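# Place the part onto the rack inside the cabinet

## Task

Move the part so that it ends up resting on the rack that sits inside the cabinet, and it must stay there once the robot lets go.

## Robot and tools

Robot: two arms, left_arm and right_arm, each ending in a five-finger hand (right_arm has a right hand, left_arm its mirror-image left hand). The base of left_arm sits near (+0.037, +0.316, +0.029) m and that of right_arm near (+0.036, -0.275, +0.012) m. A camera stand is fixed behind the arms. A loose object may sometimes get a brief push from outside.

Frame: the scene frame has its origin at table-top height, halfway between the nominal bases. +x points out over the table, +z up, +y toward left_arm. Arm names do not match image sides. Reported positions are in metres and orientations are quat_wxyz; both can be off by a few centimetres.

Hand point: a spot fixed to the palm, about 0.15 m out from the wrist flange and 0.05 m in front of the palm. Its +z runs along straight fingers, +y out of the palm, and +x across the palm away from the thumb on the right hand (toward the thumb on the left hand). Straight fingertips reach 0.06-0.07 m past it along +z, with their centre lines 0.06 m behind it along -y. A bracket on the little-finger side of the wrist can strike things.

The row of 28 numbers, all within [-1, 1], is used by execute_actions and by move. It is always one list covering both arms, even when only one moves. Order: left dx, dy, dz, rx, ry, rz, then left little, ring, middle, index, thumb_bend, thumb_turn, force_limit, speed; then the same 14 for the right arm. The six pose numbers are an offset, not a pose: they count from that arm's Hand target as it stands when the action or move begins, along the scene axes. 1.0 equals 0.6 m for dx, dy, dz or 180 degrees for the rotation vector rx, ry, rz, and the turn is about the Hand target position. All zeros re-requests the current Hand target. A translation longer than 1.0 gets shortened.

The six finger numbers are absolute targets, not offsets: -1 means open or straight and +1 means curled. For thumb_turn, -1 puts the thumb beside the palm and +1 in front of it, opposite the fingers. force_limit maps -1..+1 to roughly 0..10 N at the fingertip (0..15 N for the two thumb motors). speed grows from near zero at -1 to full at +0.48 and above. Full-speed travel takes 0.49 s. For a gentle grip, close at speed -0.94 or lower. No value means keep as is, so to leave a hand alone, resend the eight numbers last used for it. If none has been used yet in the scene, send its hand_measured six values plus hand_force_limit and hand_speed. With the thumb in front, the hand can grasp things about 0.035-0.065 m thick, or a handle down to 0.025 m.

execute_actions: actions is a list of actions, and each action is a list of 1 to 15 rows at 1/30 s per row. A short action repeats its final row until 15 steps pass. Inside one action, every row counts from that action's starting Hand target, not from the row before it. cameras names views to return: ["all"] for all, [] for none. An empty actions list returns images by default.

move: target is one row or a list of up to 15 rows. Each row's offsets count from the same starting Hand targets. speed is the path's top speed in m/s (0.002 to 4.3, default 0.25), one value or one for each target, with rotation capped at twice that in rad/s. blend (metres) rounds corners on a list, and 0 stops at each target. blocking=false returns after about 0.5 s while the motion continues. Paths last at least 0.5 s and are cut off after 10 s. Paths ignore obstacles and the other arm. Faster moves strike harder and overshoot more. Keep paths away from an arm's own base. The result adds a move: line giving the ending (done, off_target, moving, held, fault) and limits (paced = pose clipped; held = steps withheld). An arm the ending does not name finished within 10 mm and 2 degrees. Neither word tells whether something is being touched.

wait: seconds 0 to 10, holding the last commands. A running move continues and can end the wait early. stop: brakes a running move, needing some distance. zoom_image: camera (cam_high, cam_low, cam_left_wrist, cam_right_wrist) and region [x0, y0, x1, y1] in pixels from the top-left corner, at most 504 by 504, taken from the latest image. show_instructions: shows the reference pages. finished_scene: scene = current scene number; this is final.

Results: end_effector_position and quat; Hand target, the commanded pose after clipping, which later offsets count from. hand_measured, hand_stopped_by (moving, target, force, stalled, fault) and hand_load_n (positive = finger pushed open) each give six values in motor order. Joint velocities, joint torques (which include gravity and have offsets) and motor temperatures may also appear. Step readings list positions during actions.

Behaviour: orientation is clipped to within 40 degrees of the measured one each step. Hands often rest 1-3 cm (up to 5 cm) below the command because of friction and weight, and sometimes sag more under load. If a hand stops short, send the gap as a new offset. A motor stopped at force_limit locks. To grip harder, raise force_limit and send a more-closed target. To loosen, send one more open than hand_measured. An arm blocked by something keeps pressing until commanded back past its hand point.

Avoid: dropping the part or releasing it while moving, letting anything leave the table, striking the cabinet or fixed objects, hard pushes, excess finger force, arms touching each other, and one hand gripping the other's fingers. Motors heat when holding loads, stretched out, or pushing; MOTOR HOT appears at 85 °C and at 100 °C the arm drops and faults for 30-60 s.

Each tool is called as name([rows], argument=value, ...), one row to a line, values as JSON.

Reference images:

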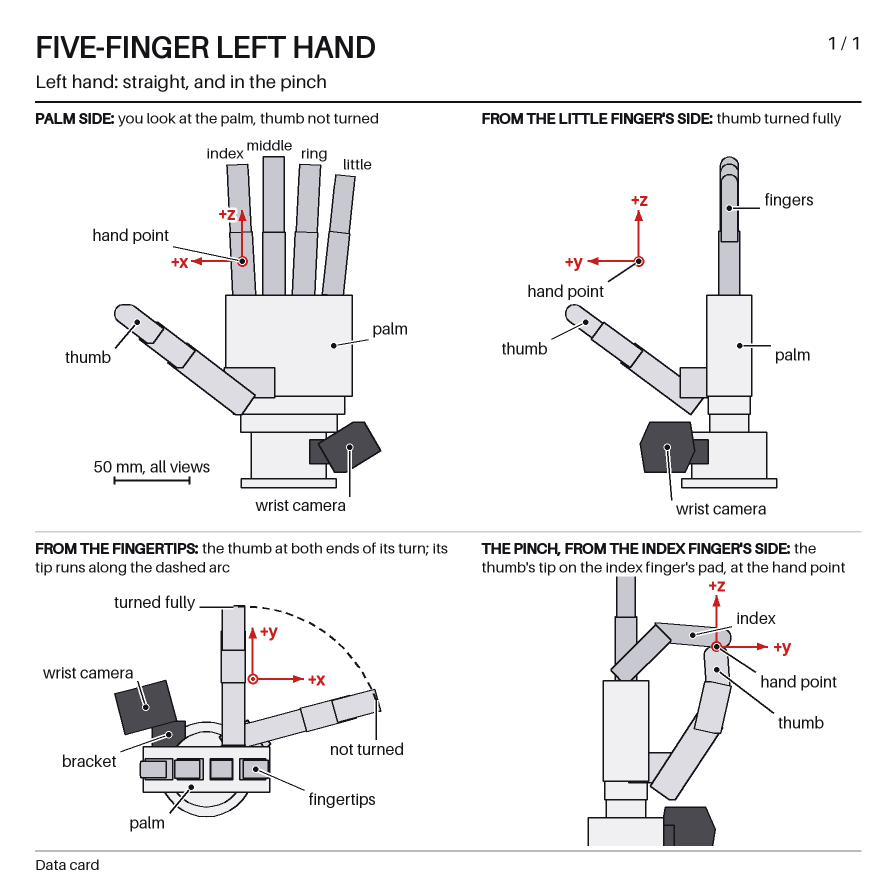

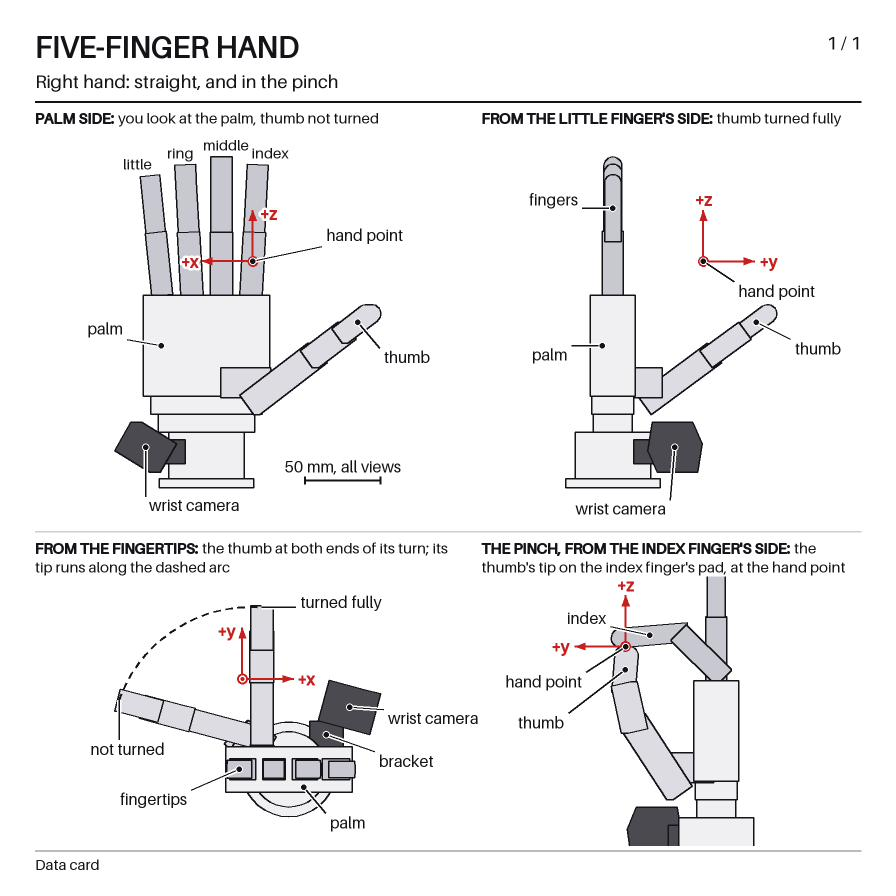

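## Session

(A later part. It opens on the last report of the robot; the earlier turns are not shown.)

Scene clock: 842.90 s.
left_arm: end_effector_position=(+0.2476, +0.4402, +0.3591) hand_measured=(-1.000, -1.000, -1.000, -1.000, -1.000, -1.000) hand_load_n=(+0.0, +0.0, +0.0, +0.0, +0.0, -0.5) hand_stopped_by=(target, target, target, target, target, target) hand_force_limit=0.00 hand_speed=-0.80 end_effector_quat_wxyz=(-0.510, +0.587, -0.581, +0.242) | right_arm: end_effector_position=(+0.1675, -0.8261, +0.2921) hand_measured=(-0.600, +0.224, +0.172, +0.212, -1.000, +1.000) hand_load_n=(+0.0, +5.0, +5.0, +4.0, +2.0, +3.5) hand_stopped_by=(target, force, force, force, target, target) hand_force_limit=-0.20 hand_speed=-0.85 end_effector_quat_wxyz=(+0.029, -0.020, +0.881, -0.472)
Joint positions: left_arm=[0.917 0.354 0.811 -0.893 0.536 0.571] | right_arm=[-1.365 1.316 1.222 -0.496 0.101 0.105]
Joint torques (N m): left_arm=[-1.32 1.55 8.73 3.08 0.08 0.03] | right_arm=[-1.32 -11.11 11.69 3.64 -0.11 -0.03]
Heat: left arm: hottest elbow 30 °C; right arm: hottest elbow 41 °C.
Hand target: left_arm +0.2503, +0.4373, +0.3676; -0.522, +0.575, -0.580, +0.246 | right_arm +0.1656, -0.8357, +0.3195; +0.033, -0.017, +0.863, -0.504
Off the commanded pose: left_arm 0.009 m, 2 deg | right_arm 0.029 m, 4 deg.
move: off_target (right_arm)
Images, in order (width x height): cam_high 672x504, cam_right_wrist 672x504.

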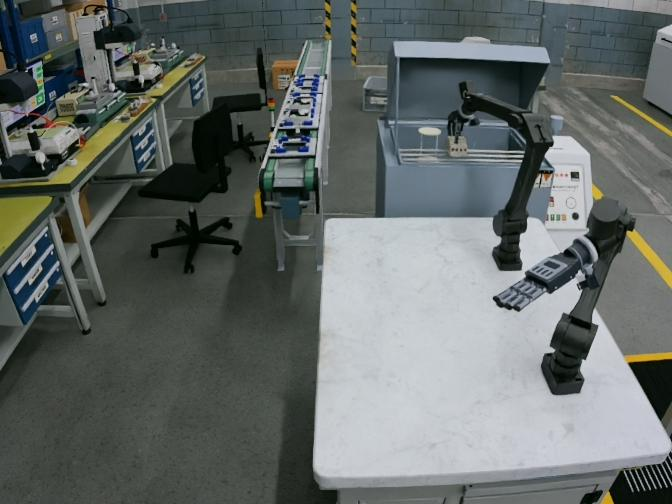

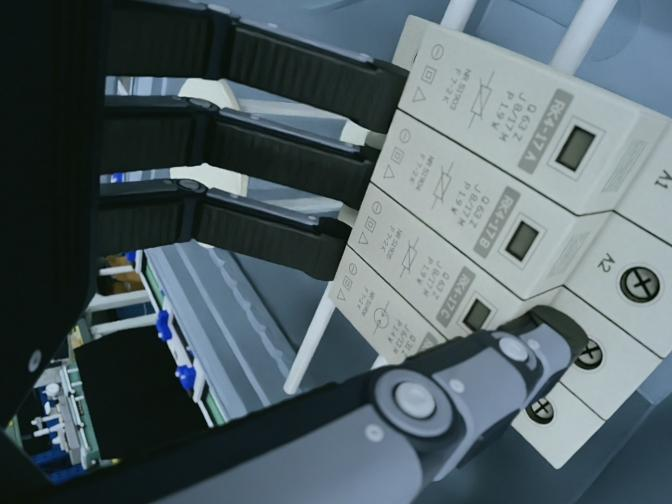

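move([
  [0,0,0,0,0,0,-1,-1,-1,-1,-1,-1,0,-0.8,0,0.012,-0.02,0.004,0,0,-0.6,0.5,0.2,0.5,-1,1,-0.2,-0.85],
], speed=0.06, cameras=["cam_high","cam_right_wrist"])

zoom_image(camera="cam_high", region=[430, 120, 490, 180])

Scene clock: 850.83 s.
left_arm: end_effector_position=(+0.2476, +0.4402, +0.3591) hand_measured=(-1.000, -1.000, -1.000, -1.000, -1.000, -1.000) hand_load_n=(+0.0, +0.0, +0.0, +0.0, +0.0, +0.0) hand_stopped_by=(target, target, target, target, target, target) hand_force_limit=0.00 hand_speed=-0.80 end_effector_quat_wxyz=(-0.510, +0.587, -0.581, +0.242) | right_arm: end_effector_position=(+0.1664, -0.8206, +0.2755) hand_measured=(-0.600, +0.224, +0.172, +0.212, -1.000, +1.000) hand_load_n=(+0.0, +5.0, +5.0, +4.0, +2.0, +3.5) hand_stopped_by=(target, force, force, force, target, target) hand_force_limit=-0.20 hand_speed=-0.85 end_effector_quat_wxyz=(+0.027, -0.021, +0.886, -0.462)
Joint positions: left_arm=[0.917 0.354 0.811 -0.893 0.536 0.571] | right_arm=[-1.365 1.316 1.189 -0.484 0.101 0.105]
Joint torques (N m): left_arm=[-1.26 1.55 8.72 3.08 0.08 0.03] | right_arm=[-1.08 -12.57 11.45 3.6 -0.07 0]
Heat: left arm: hottest elbow 30 °C; right arm: hottest elbow 40 °C.
Hand target: left_arm +0.2503, +0.4373, +0.3676; -0.522, +0.575, -0.580, +0.246 | right_arm +0.1656, -0.8285, +0.3076; +0.033, -0.017, +0.866, -0.498
Off the commanded pose: left_arm 0.009 m, 2 deg | right_arm 0.033 m, 5 deg.
move: off_target (right_arm)
Images, in order (width x height): cam_high 672x504, cam_right_wrist 672x504.

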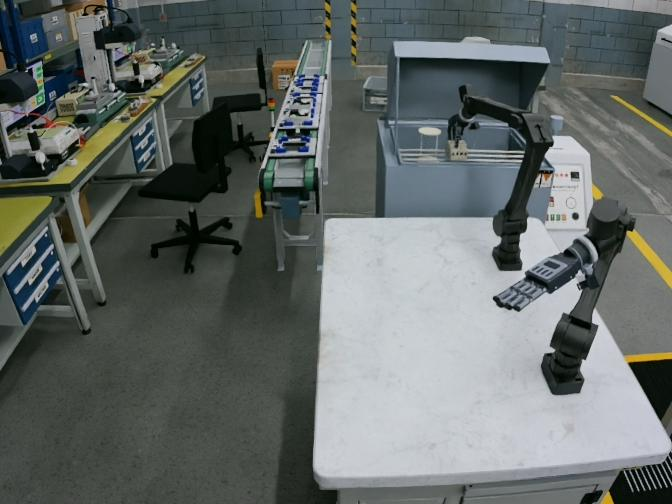

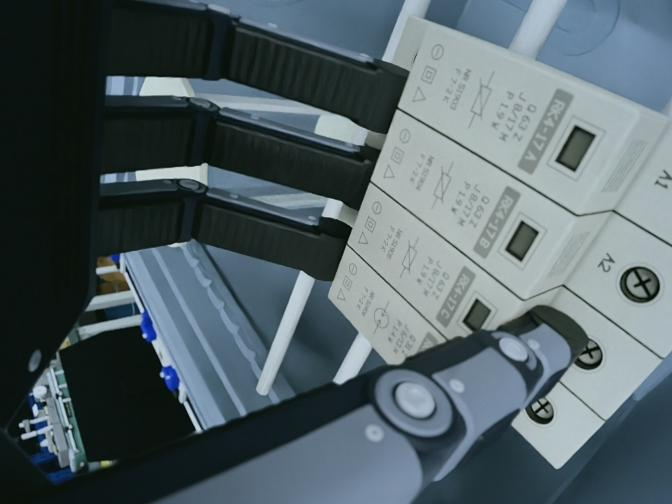

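Scaled by 8.400.

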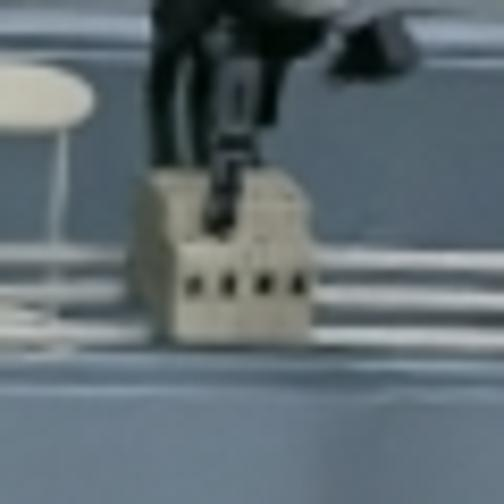

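move([
  [0,0,0,0,0,0,-1,-1,-1,-1,-1,-1,0,-0.8,0,-0.05,0,0.0,0,0,-0.6,0.5,0.2,0.5,-1,1,-0.2,-0.85],
  [0,0,0,0,0,0,-1,-1,-1,-1,-1,-1,0,-0.8,0,-0.05,-0.012,0.0,0,0,-0.6,0.5,0.2,0.5,-1,1,-0.2,-0.85],
], speed=0.06, cameras=["cam_high","cam_right_wrist"])

zoom_image(camera="cam_high", region=[430, 120, 490, 180])

Scene clock: 864.80 s.
left_arm: end_effector_position=(+0.2476, +0.4402, +0.3591) hand_measured=(-1.000, -1.000, -1.000, -1.000, -1.000, -1.000) hand_load_n=(+0.0, +0.0, +0.0, +0.0, +0.0, -0.5) hand_stopped_by=(target, target, target, target, target, target) hand_force_limit=0.00 hand_speed=-0.80 end_effector_quat_wxyz=(-0.510, +0.587, -0.581, +0.242) | right_arm: end_effector_position=(+0.1656, -0.8330, +0.2658) hand_measured=(-0.600, +0.224, +0.172, +0.212, -1.000, +1.000) hand_load_n=(+0.0, +4.0, +5.0, +3.5, +2.0, +3.5) hand_stopped_by=(target, force, force, force, target, target) hand_force_limit=-0.20 hand_speed=-0.85 end_effector_quat_wxyz=(+0.029, -0.021, +0.885, -0.463)
Joint positions: left_arm=[0.917 0.354 0.811 -0.893 0.536 0.571] | right_arm=[-1.374 1.35 1.193 -0.451 0.09 0.102]
Joint torques (N m): left_arm=[-1.26 1.49 8.7 3.06 0.08 0.03] | right_arm=[-1.44 -9.47 15.6 3.26 -0.09 -0.03]
Heat: left arm: hottest elbow 30 °C; right arm: hottest elbow 39 °C.
Hand target: left_arm +0.2503, +0.4373, +0.3676; -0.522, +0.575, -0.580, +0.246 | right_arm +0.1658, -0.8585, +0.3004; +0.033, -0.017, +0.866, -0.498
Off the commanded pose: left_arm 0.009 m, 2 deg | right_arm 0.043 m, 5 deg.
move: off_target (right_arm)
Images, in order (width x height): cam_high 672x504, cam_right_wrist 672x504.

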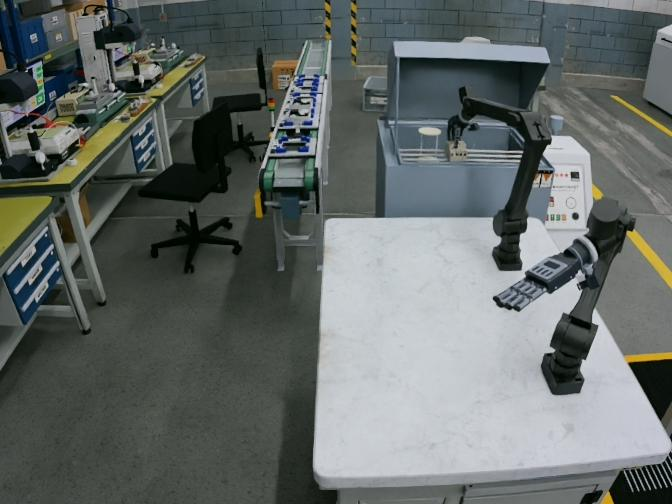

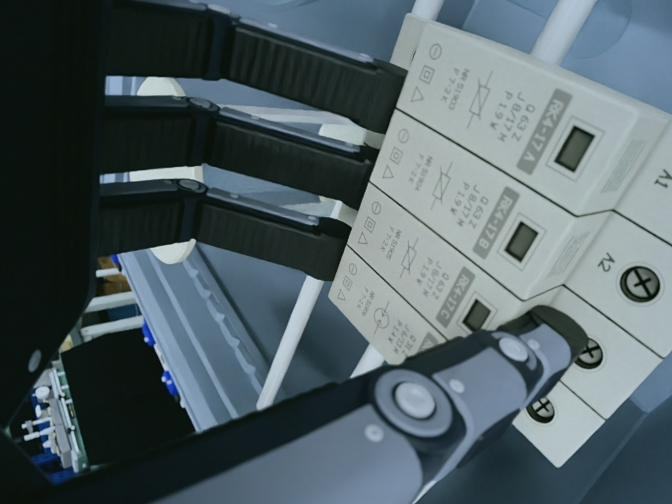

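Scaled by 8.400.

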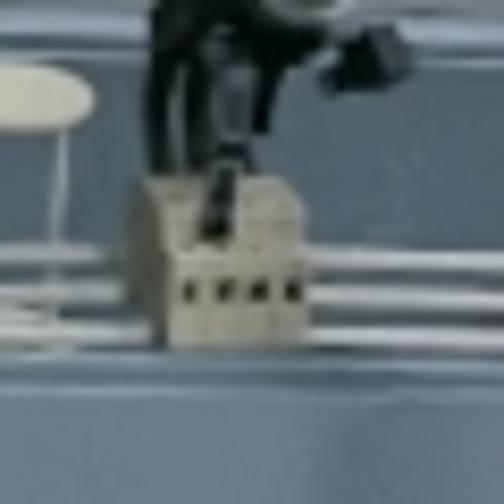

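move([
  [0,0,0,0,0,0,-1,-1,-1,-1,-1,-1,0,-0.8,0,-0.03,0.02,0.0,0,0,-0.6,0.5,0.2,0.5,-1,1,-0.2,-0.85],
  [0,0,0,0,0,0,-1,-1,-1,-1,-1,-1,0,-0.8,0,-0.03,0.0,0.0,0,0,-0.6,0.5,0.2,0.5,-1,1,-0.2,-0.85],
], speed=0.06, cameras=["cam_high","cam_right_wrist"])

zoom_image(camera="cam_high", region=[430, 120, 490, 180])

Scene clock: 873.87 s.
left_arm: end_effector_position=(+0.2476, +0.4402, +0.3591) hand_measured=(-1.000, -1.000, -1.000, -1.000, -1.000, -1.000) hand_load_n=(+0.0, +0.0, +0.0, +0.0, +0.0, +0.0) hand_stopped_by=(target, target, target, target, target, target) hand_force_limit=0.00 hand_speed=-0.80 end_effector_quat_wxyz=(-0.510, +0.587, -0.581, +0.242) | right_arm: end_effector_position=(+0.1655, -0.8525, +0.2663) hand_measured=(-0.600, +0.224, +0.172, +0.212, -1.000, +1.000) hand_load_n=(-0.5, +4.0, +5.0, +3.5, +2.0, +3.0) hand_stopped_by=(target, force, force, force, target, target) hand_force_limit=-0.20 hand_speed=-0.85 end_effector_quat_wxyz=(+0.029, -0.020, +0.885, -0.463)
Joint positions: left_arm=[0.917 0.354 0.811 -0.893 0.536 0.571] | right_arm=[-1.382 1.399 1.243 -0.451 0.084 0.099]
Joint torques (N m): left_arm=[-1.26 1.55 8.73 3.07 0.08 0.04] | right_arm=[-1.38 -10.58 15.23 3.29 -0.11 -0.03]
Heat: left arm: hottest elbow 30 °C; right arm: hottest elbow 40 °C.
Hand target: left_arm +0.2503, +0.4373, +0.3676; -0.522, +0.575, -0.580, +0.246 | right_arm +0.1658, -0.8765, +0.3004; +0.033, -0.017, +0.866, -0.498
Off the commanded pose: left_arm 0.009 m, 2 deg | right_arm 0.042 m, 5 deg.
move: off_target (right_arm)
Images, in order (width x height): cam_high 672x504, cam_right_wrist 672x504.

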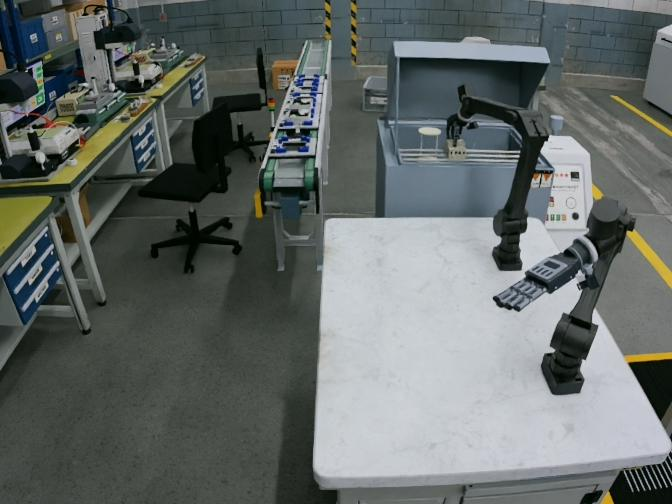

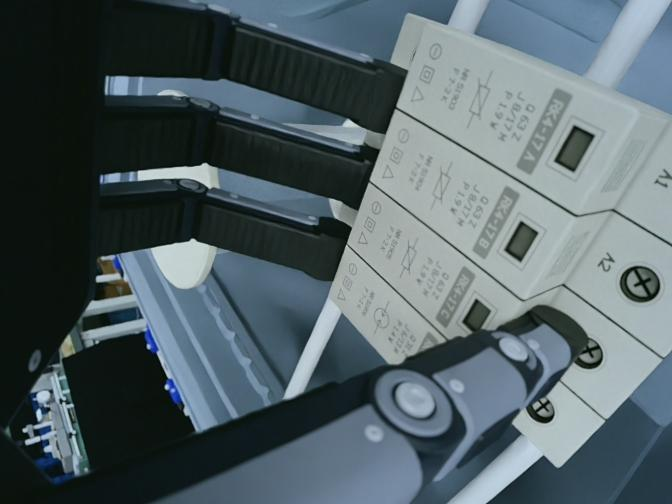

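Scaled by 8.400.

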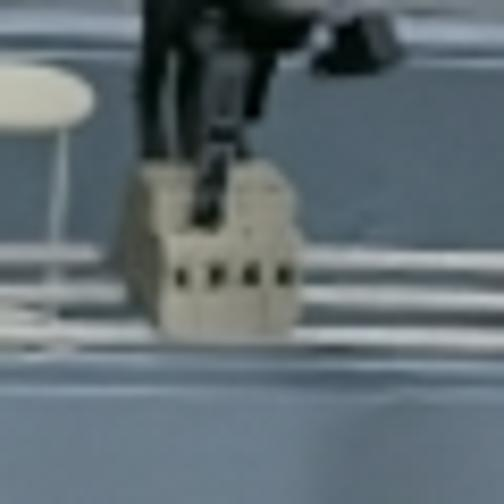

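move([
  [0,0,0,0,0,0,-1,-1,-1,-1,-1,-1,0,-0.8,0,0,-0.025,0.0,0,0,-0.6,0.5,0.2,0.5,-1,1,-0.2,-0.85],
], speed=0.06, cameras=["cam_high","cam_right_wrist"])

zoom_image(camera="cam_high", region=[430, 120, 490, 180])

Scene clock: 886.87 s.
left_arm: end_effector_position=(+0.2476, +0.4402, +0.3591) hand_measured=(-1.000, -1.000, -1.000, -1.000, -1.000, -1.000) hand_load_n=(+0.0, +0.0, +0.0, +0.0, +0.0, -0.5) hand_stopped_by=(target, target, target, target, target, target) hand_force_limit=0.00 hand_speed=-0.80 end_effector_quat_wxyz=(-0.510, +0.587, -0.581, +0.242) | right_arm: end_effector_position=(+0.1672, -0.8640, +0.2621) hand_measured=(-0.600, +0.224, +0.172, +0.212, -1.000, +1.000) hand_load_n=(+0.0, +4.0, +5.0, +4.0, +2.5, +3.5) hand_stopped_by=(target, force, force, force, target, target) hand_force_limit=-0.20 hand_speed=-0.85 end_effector_quat_wxyz=(+0.031, -0.020, +0.880, -0.473)
Joint positions: left_arm=[0.917 0.354 0.811 -0.893 0.536 0.571] | right_arm=[-1.383 1.421 1.243 -0.406 0.082 0.096]
Joint torques (N m): left_arm=[-1.26 1.49 8.73 3.07 0.08 0.03] | right_arm=[-1.26 -12.04 12.49 3.07 -0.05 0]
Heat: left arm: hottest elbow 30 °C; right arm: hottest elbow 41 °C.
Hand target: left_arm +0.2503, +0.4373, +0.3676; -0.522, +0.575, -0.580, +0.246 | right_arm +0.1658, -0.8765, +0.2852; +0.033, -0.017, +0.866, -0.498
Off the commanded pose: left_arm 0.009 m, 2 deg | right_arm 0.026 m, 3 deg.
move: off_target (right_arm)
Images, in order (width x height): cam_high 672x504, cam_right_wrist 672x504.

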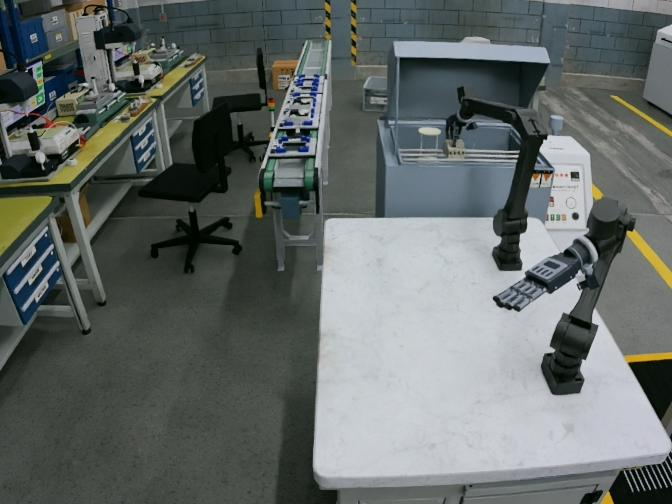

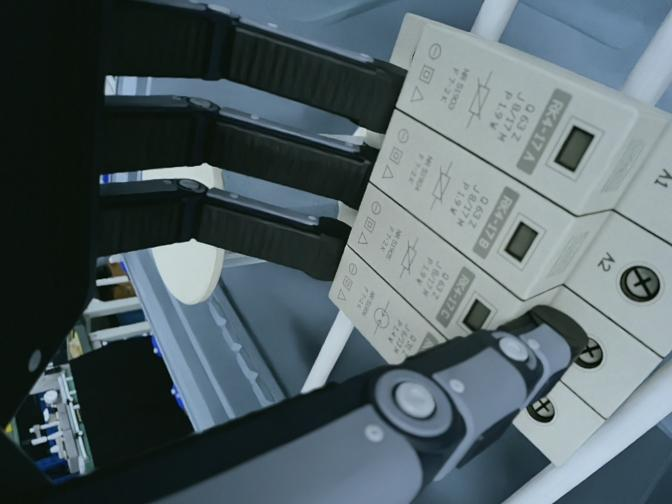

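Scaled by 8.400.

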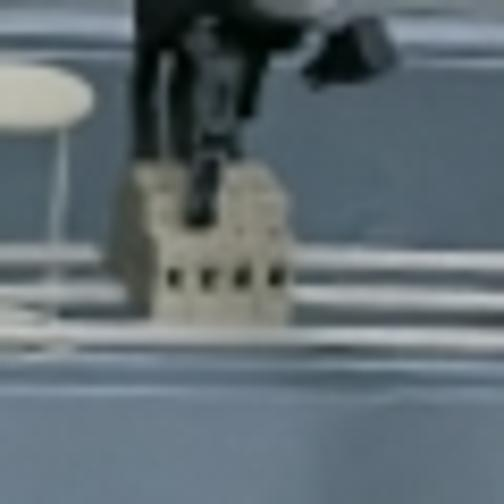

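move([
  [0,0,0,0,0,0,-1,-1,-1,-1,-1,-1,0,-0.8,0,0.01,0.12,0.0,0,0,-0.6,0.5,0.2,0.5,-1,1,-0.2,-0.85],
  [0,0,0,0,0,0,-1,-1,-1,-1,-1,-1,0,-0.8,0,0.055,0.12,0.0,0,0,-0.6,0.5,0.2,0.5,-1,1,-0.2,-0.85],
], speed=0.06, cameras=["cam_high","cam_right_wrist"])

zoom_image(camera="cam_high", region=[430, 120, 490, 180])

Scene clock: 927.57 s.
left_arm: end_effector_position=(+0.2476, +0.4402, +0.3591) hand_measured=(-1.000, -1.000, -1.000, -1.000, -1.000, -1.000) hand_load_n=(+0.0, +0.0, +0.0, -0.5, +0.0, -0.5) hand_stopped_by=(target, target, target, target, target, target) hand_force_limit=0.00 hand_speed=-0.80 end_effector_quat_wxyz=(-0.510, +0.587, -0.581, +0.242) | right_arm: end_effector_position=(+0.1607, -0.8381, +0.3095) hand_measured=(-0.600, +0.224, +0.172, +0.212, -1.000, +1.000) hand_load_n=(+0.0, +5.0, +5.5, +3.5, +2.0, +2.5) hand_stopped_by=(target, force, force, force, target, target) hand_force_limit=-0.20 hand_speed=-0.85 end_effector_quat_wxyz=(+0.025, -0.019, +0.887, -0.461)
Joint positions: left_arm=[0.917 0.354 0.811 -0.893 0.536 0.571] | right_arm=[-1.383 1.352 1.315 -0.577 0.091 0.096]
Joint torques (N m): left_arm=[-1.26 1.55 8.75 3.07 0.08 0.03] | right_arm=[-0.15 -13.74 14.54 2.14 0.05 0.06]
Heat: left arm: hottest elbow 31 °C; right arm: hottest elbow 40 °C.
Hand target: left_arm +0.2503, +0.4373, +0.3676; -0.522, +0.575, -0.580, +0.246 | right_arm +0.1657, -0.8435, +0.3573; +0.033, -0.017, +0.866, -0.498
Off the commanded pose: left_arm 0.009 m, 2 deg | right_arm 0.048 m, 5 deg.
move: off_target (right_arm)
Images, in order (width x height): cam_high 672x504, cam_right_wrist 672x504.

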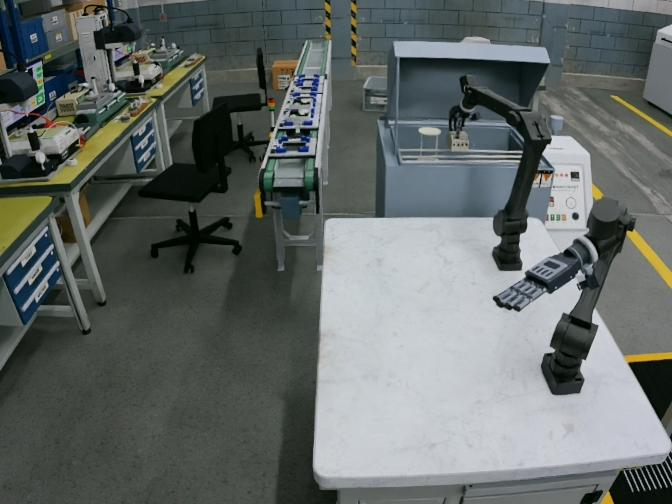

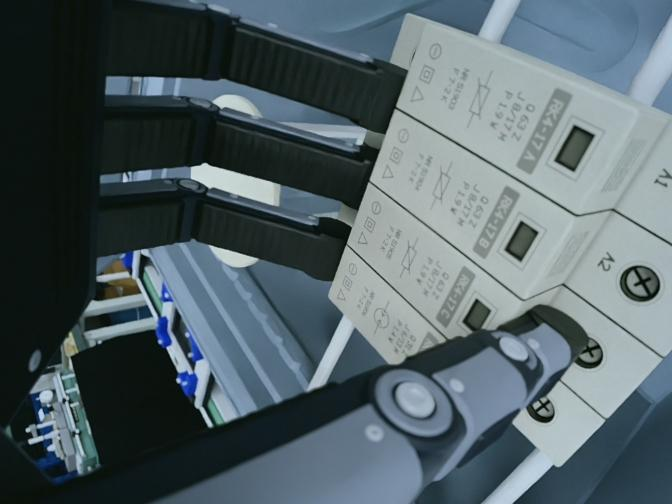

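Scaled by 8.400.

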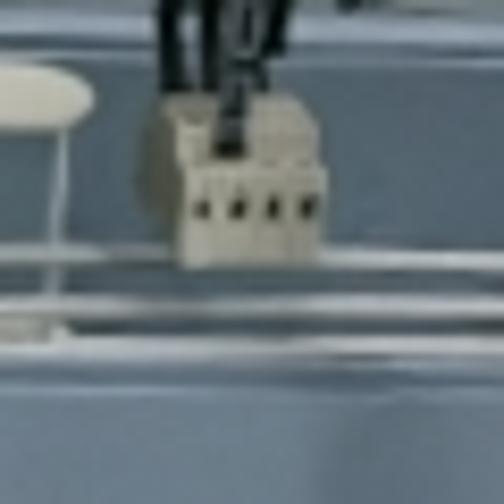

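zoom_image(camera="cam_high", region=[385, 110, 545, 190])

zoom_image(camera="cam_right_wrist", region=[90, 230, 360, 500])

Scaled by 3.150.

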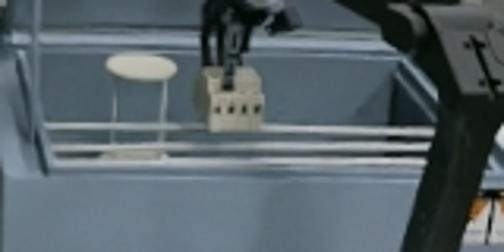

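Scaled by 1.867.

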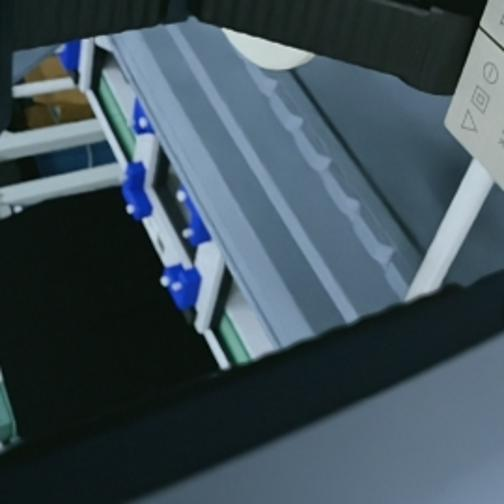

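move([
  [0,0,0,0,0,0,-1,-1,-1,-1,-1,-1,0,-0.8,0,0.036,0.0,0.0,0,0,-0.6,0.5,0.2,0.5,-1,1,-0.2,-0.85],
  [0,0,0,0,0,0,-1,-1,-1,-1,-1,-1,0,-0.8,0,0.036,-0.06,0.0,0,0,-0.6,0.5,0.2,0.5,-1,1,-0.2,-0.85],
], speed=0.06, cameras=["cam_high","cam_right_wrist"])

zoom_image(camera="cam_high", region=[430, 120, 490, 180])

Scene clock: 957.67 s.
left_arm: end_effector_position=(+0.2476, +0.4402, +0.3591) hand_measured=(-1.000, -1.000, -1.000, -1.000, -1.000, -1.000) hand_load_n=(+0.0, +0.0, +0.0, +0.0, +0.0, +0.0) hand_stopped_by=(target, target, target, target, target, target) hand_force_limit=0.00 hand_speed=-0.80 end_effector_quat_wxyz=(-0.510, +0.587, -0.581, +0.242) | right_arm: end_effector_position=(+0.1612, -0.8167, +0.2840) hand_measured=(-0.600, +0.224, +0.172, +0.212, -1.000, +1.000) hand_load_n=(+0.0, +5.0, +5.0, +3.5, +2.0, +3.0) hand_stopped_by=(target, force, force, force, target, target) hand_force_limit=-0.20 hand_speed=-0.85 end_effector_quat_wxyz=(+0.023, -0.022, +0.888, -0.458)
Joint positions: left_arm=[0.917 0.354 0.811 -0.893 0.536 0.571] | right_arm=[-1.372 1.306 1.207 -0.523 0.099 0.096]
Joint torques (N m): left_arm=[-1.32 1.55 8.73 3.07 0.09 0.03] | right_arm=[-0.21 -13.39 11.49 3.59 0.05 0.11]
Heat: left arm: hottest elbow 31 °C; right arm: hottest elbow 39 °C.
Hand target: left_arm +0.2503, +0.4373, +0.3676; -0.522, +0.575, -0.580, +0.246 | right_arm +0.1658, -0.8218, +0.3213; +0.033, -0.017, +0.866, -0.498
Off the commanded pose: left_arm 0.009 m, 2 deg | right_arm 0.038 m, 5 deg.
move: off_target (right_arm)
Images, in order (width x height): cam_high 672x504, cam_right_wrist 672x504.

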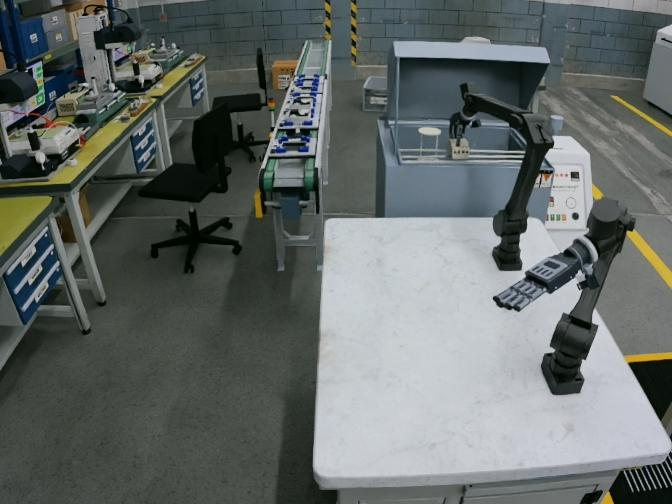

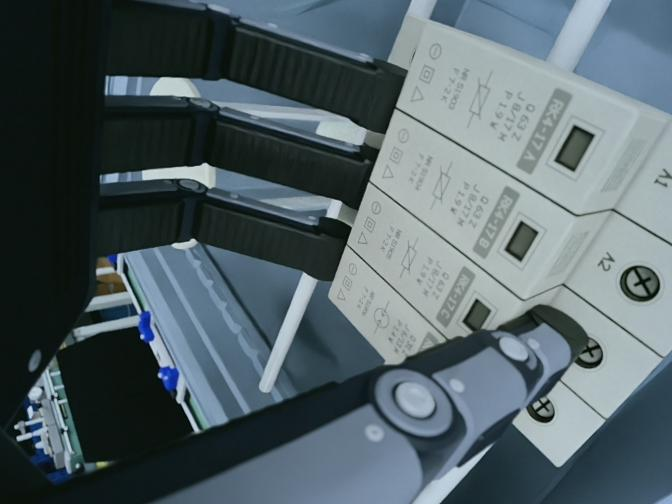

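Scaled by 8.400.

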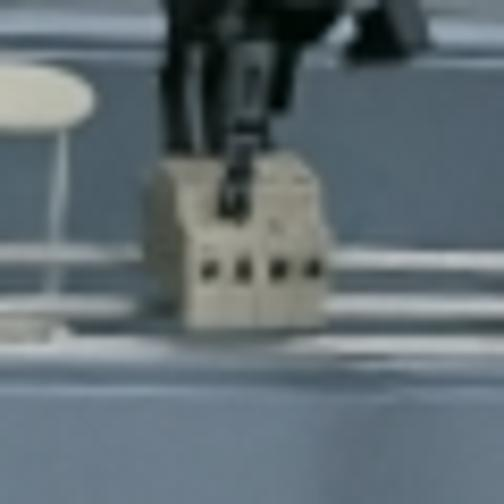

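move([
  [0,0,0,0,0,0,-1,-1,-1,-1,-1,-1,0,-0.8,0,0.0,-0.022,0.0,0,0,-0.6,0.5,0.2,0.5,-1,1,-0.2,-0.85],
], speed=0.06, cameras=["cam_high","cam_right_wrist"])

zoom_image(camera="cam_high", region=[430, 120, 490, 180])

Scene clock: 970.17 s.
left_arm: end_effector_position=(+0.2476, +0.4402, +0.3591) hand_measured=(-1.000, -1.000, -1.000, -1.000, -1.000, -1.000) hand_load_n=(+0.0, +0.0, +0.0, +0.0, +0.0, +0.0) hand_stopped_by=(target, target, target, target, target, target) hand_force_limit=0.00 hand_speed=-0.80 end_effector_quat_wxyz=(-0.510, +0.587, -0.581, +0.242) | right_arm: end_effector_position=(+0.1611, -0.8161, +0.2728) hand_measured=(-0.600, +0.224, +0.172, +0.212, -1.000, +1.000) hand_load_n=(+0.0, +5.0, +5.0, +3.5, +2.0, +3.0) hand_stopped_by=(target, force, force, force, target, target) hand_force_limit=-0.20 hand_speed=-0.85 end_effector_quat_wxyz=(+0.023, -0.022, +0.887, -0.460)
Joint positions: left_arm=[0.917 0.354 0.811 -0.893 0.536 0.571] | right_arm=[-1.372 1.306 1.176 -0.488 0.099 0.096]
Joint torques (N m): left_arm=[-1.26 1.49 8.75 3.06 0.08 0.03] | right_arm=[-0.26 -13.1 11.37 3.59 0.05 0.11]
Heat: left arm: hottest elbow 31 °C; right arm: hottest elbow 38 °C.
Hand target: left_arm +0.2503, +0.4373, +0.3676; -0.522, +0.575, -0.580, +0.246 | right_arm +0.1658, -0.8219, +0.3081; +0.033, -0.017, +0.866, -0.498
Off the commanded pose: left_arm 0.009 m, 2 deg | right_arm 0.036 m, 5 deg.
move: off_target (right_arm)
Images, in order (width x height): cam_high 672x504, cam_right_wrist 672x504.

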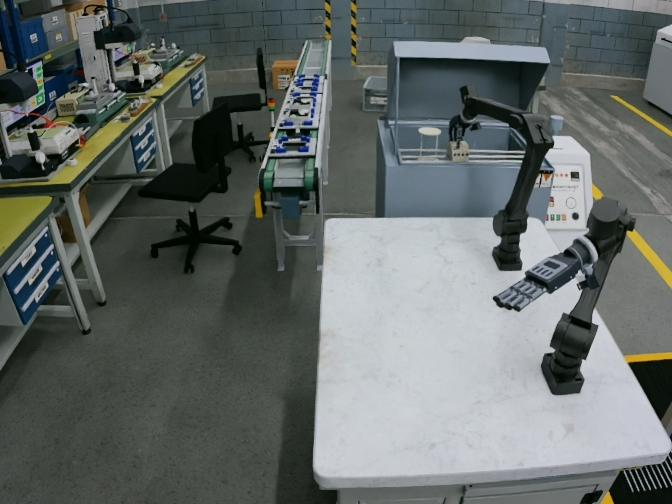

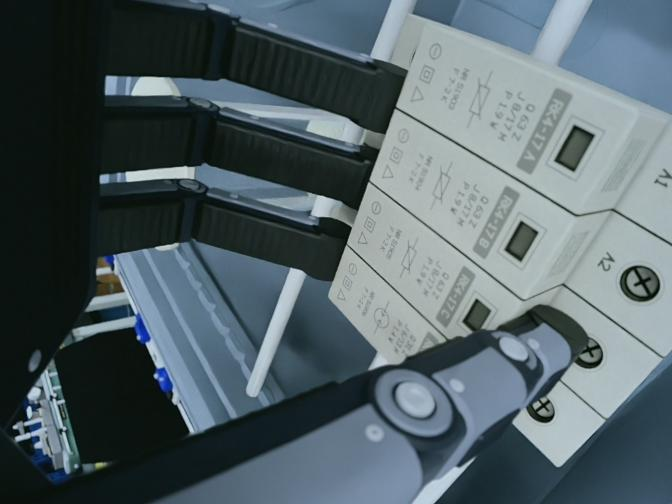

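Scaled by 8.400.

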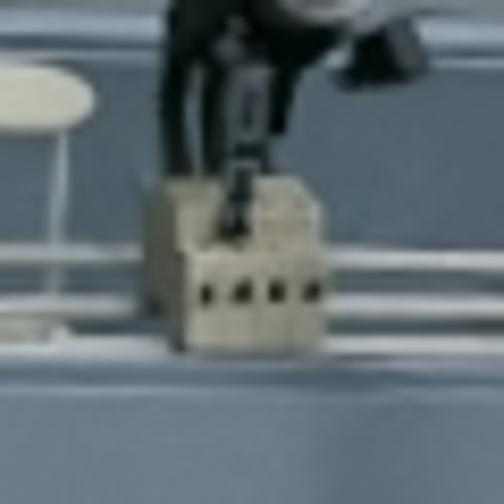

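move([
  [0,0,0,0,0,0,-1,-1,-1,-1,-1,-1,0,-0.8,0,-0.005,-0.013,0.0,0,0,-0.6,0.5,0.2,0.5,-1,1,-0.2,-0.85],
], speed=0.06, cameras=["cam_high","cam_right_wrist"])

zoom_image(camera="cam_high", region=[430, 120, 490, 180])

Scene clock: 975.40 s.
left_arm: end_effector_position=(+0.2476, +0.4402, +0.3591) hand_measured=(-1.000, -1.000, -1.000, -1.000, -1.000, -1.000) hand_load_n=(+0.0, +0.0, +0.0, +0.0, +0.0, +0.0) hand_stopped_by=(target, target, target, target, target, target) hand_force_limit=0.00 hand_speed=-0.80 end_effector_quat_wxyz=(-0.510, +0.587, -0.581, +0.242) | right_arm: end_effector_position=(+0.1614, -0.8176, +0.2707) hand_measured=(-0.600, +0.224, +0.172, +0.212, -1.000, +1.000) hand_load_n=(+0.0, +5.0, +5.5, +3.5, +2.0, +3.0) hand_stopped_by=(target, force, force, force, target, target) hand_force_limit=-0.20 hand_speed=-0.85 end_effector_quat_wxyz=(+0.024, -0.022, +0.885, -0.464)
Joint positions: left_arm=[0.917 0.354 0.811 -0.893 0.536 0.571] | right_arm=[-1.372 1.306 1.165 -0.467 0.099 0.096]
Joint torques (N m): left_arm=[-1.26 1.55 8.75 3.08 0.08 0.04] | right_arm=[-0.38 -12.22 11.29 3.62 0 0.1]
Heat: left arm: hottest elbow 31 °C; right arm: hottest elbow 38 °C.
Hand target: left_arm +0.2503, +0.4373, +0.3676; -0.522, +0.575, -0.580, +0.246 | right_arm +0.1658, -0.8248, +0.3002; +0.033, -0.017, +0.866, -0.498
Off the commanded pose: left_arm 0.009 m, 2 deg | right_arm 0.031 m, 5 deg.
move: off_target (right_arm)
Images, in order (width x height): cam_high 672x504, cam_right_wrist 672x504.

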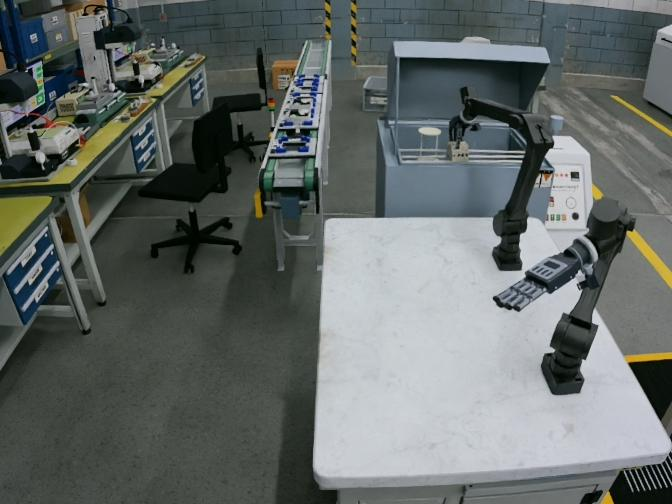

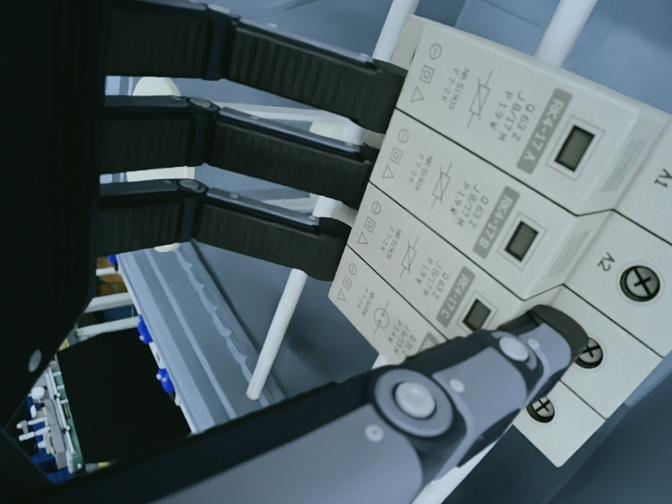

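Scaled by 8.400.

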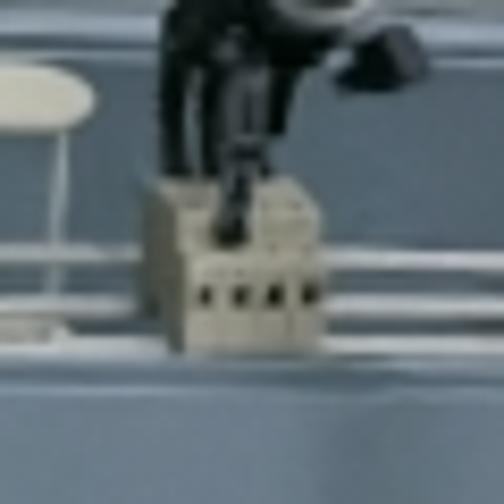

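move([
  [0,0,0,0,0,0,-1,-1,-1,-1,-1,-1,0,-0.8,0,0,-0.02,0.0,0,0,-0.6,0.5,0.2,0.5,-1,1,-0.2,-0.85],
], speed=0.06, cameras=["cam_high","cam_right_wrist"])

zoom_image(camera="cam_high", region=[430, 120, 490, 180])

Scene clock: 993.50 s.
left_arm: end_effector_position=(+0.2476, +0.4402, +0.3591) hand_measured=(-1.000, -1.000, -1.000, -1.000, -1.000, -1.000) hand_load_n=(+0.0, +0.0, +0.0, +0.0, +0.0, -0.5) hand_stopped_by=(target, target, target, target, target, target) hand_force_limit=0.00 hand_speed=-0.80 end_effector_quat_wxyz=(-0.510, +0.587, -0.581, +0.242) | right_arm: end_effector_position=(+0.1619, -0.8198, +0.2672) hand_measured=(-0.600, +0.224, +0.172, +0.212, -1.000, +1.000) hand_load_n=(+0.0, +5.0, +5.0, +3.5, +2.0, +2.5) hand_stopped_by=(target, force, force, force, target, target) hand_force_limit=-0.20 hand_speed=-0.85 end_effector_quat_wxyz=(+0.026, -0.021, +0.881, -0.472)
Joint positions: left_arm=[0.917 0.354 0.811 -0.893 0.536 0.571] | right_arm=[-1.372 1.306 1.147 -0.432 0.099 0.096]
Joint torques (N m): left_arm=[-1.26 1.55 8.75 3.07 0.09 0.03] | right_arm=[-0.32 -11.75 10.45 3.45 0.02 0.1]
Heat: left arm: hottest elbow 31 °C; right arm: hottest elbow 38 °C.
Hand target: left_arm +0.2503, +0.4373, +0.3676; -0.522, +0.575, -0.580, +0.246 | right_arm +0.1658, -0.8248, +0.2883; +0.033, -0.017, +0.866, -0.498
Off the commanded pose: left_arm 0.009 m, 2 deg | right_arm 0.022 m, 4 deg.
move: off_target (right_arm)
Images, in order (width x height): cam_high 672x504, cam_right_wrist 672x504.

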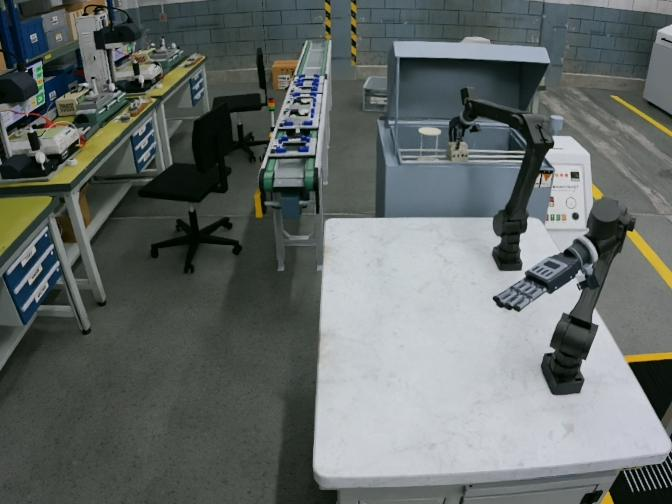

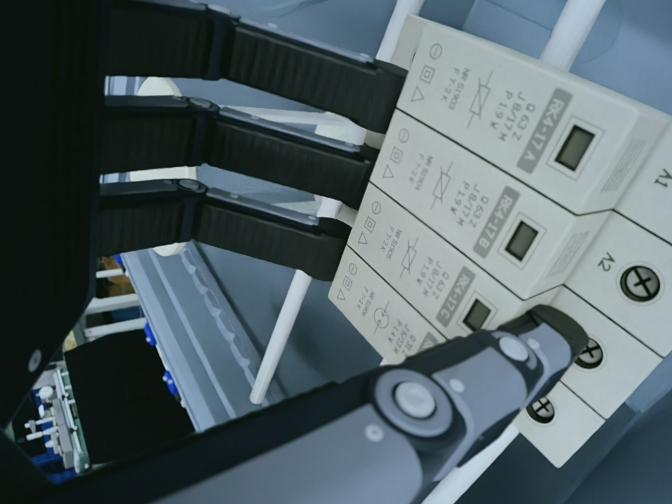

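Scaled by 8.400.

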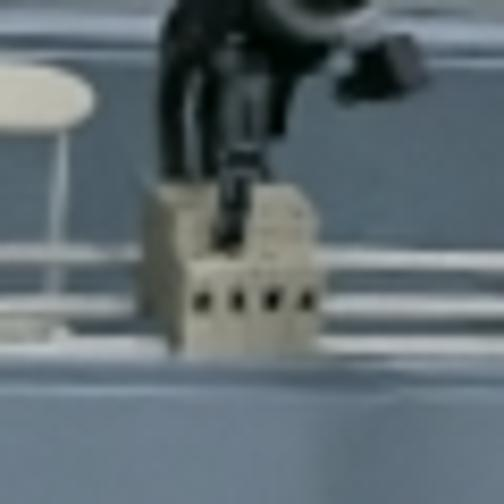

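move([
  [0,0,0,0,0,0,-1,-1,-1,-1,-1,-1,0,-0.8,0,0,0,0.0,0,0,-0.6,0.1,0.05,0.1,-1,1,-0.2,-0.8],
], speed=0.06, cameras=["cam_high","cam_right_wrist"])

zoom_image(camera="cam_high", region=[430, 120, 490, 180])

Scene clock: 1008.47 s.
left_arm: end_effector_position=(+0.2476, +0.4402, +0.3591) hand_measured=(-1.000, -1.000, -1.000, -1.000, -1.000, -1.000) hand_load_n=(+0.0, +0.0, +0.0, +0.0, +0.0, +0.0) hand_stopped_by=(target, target, target, target, target, target) hand_force_limit=0.00 hand_speed=-0.80 end_effector_quat_wxyz=(-0.510, +0.587, -0.581, +0.242) | right_arm: end_effector_position=(+0.1622, -0.8209, +0.2708) hand_measured=(-0.600, +0.100, +0.050, +0.100, -1.000, +1.000) hand_load_n=(+0.0, +0.0, +0.0, +0.0, +0.0, +0.0) hand_stopped_by=(target, target, target, target, target, target) hand_force_limit=-0.20 hand_speed=-0.80 end_effector_quat_wxyz=(+0.027, -0.021, +0.878, -0.477)
Joint positions: left_arm=[0.917 0.354 0.811 -0.893 0.536 0.571] | right_arm=[-1.372 1.302 1.147 -0.424 0.099 0.096]
Joint torques (N m): left_arm=[-1.2 1.55 8.73 3.07 0.08 0.04] | right_arm=[-0.32 -11.16 10.48 3.22 0.03 0.1]
Heat: left arm: hottest elbow 31 °C; right arm: hottest elbow 38 °C.
Hand target: left_arm +0.2503, +0.4373, +0.3676; -0.522, +0.575, -0.580, +0.246 | right_arm +0.1658, -0.8249, +0.2883; +0.033, -0.017, +0.866, -0.498
Off the commanded pose: left_arm 0.009 m, 2 deg | right_arm 0.018 m, 3 deg.
move: off_target (right_arm)
Images, in order (width x height): cam_high 672x504, cam_right_wrist 672x504.

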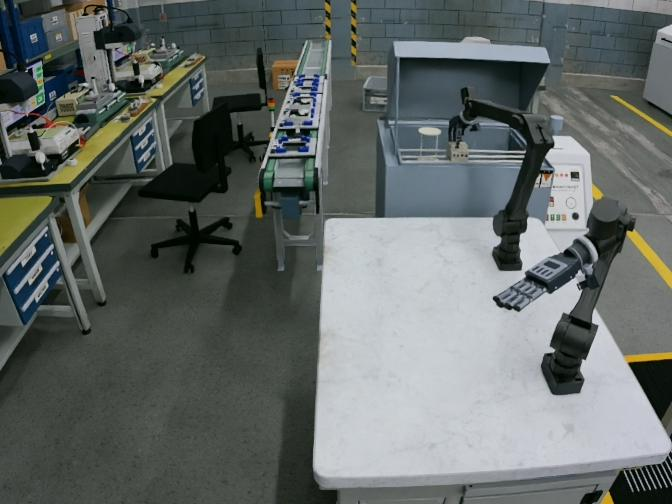

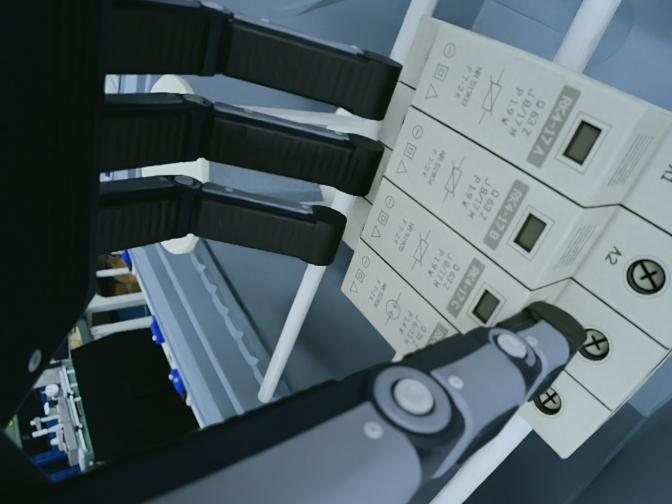

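Scaled by 8.400.

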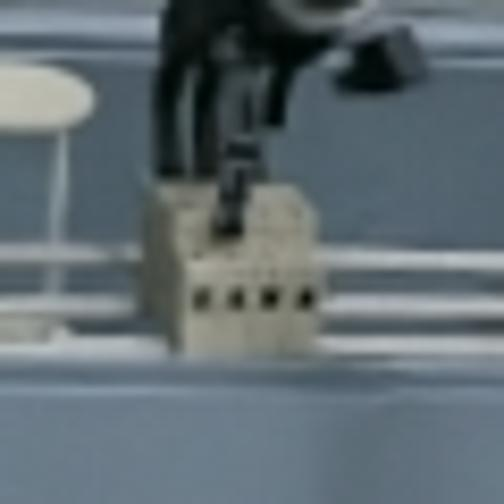

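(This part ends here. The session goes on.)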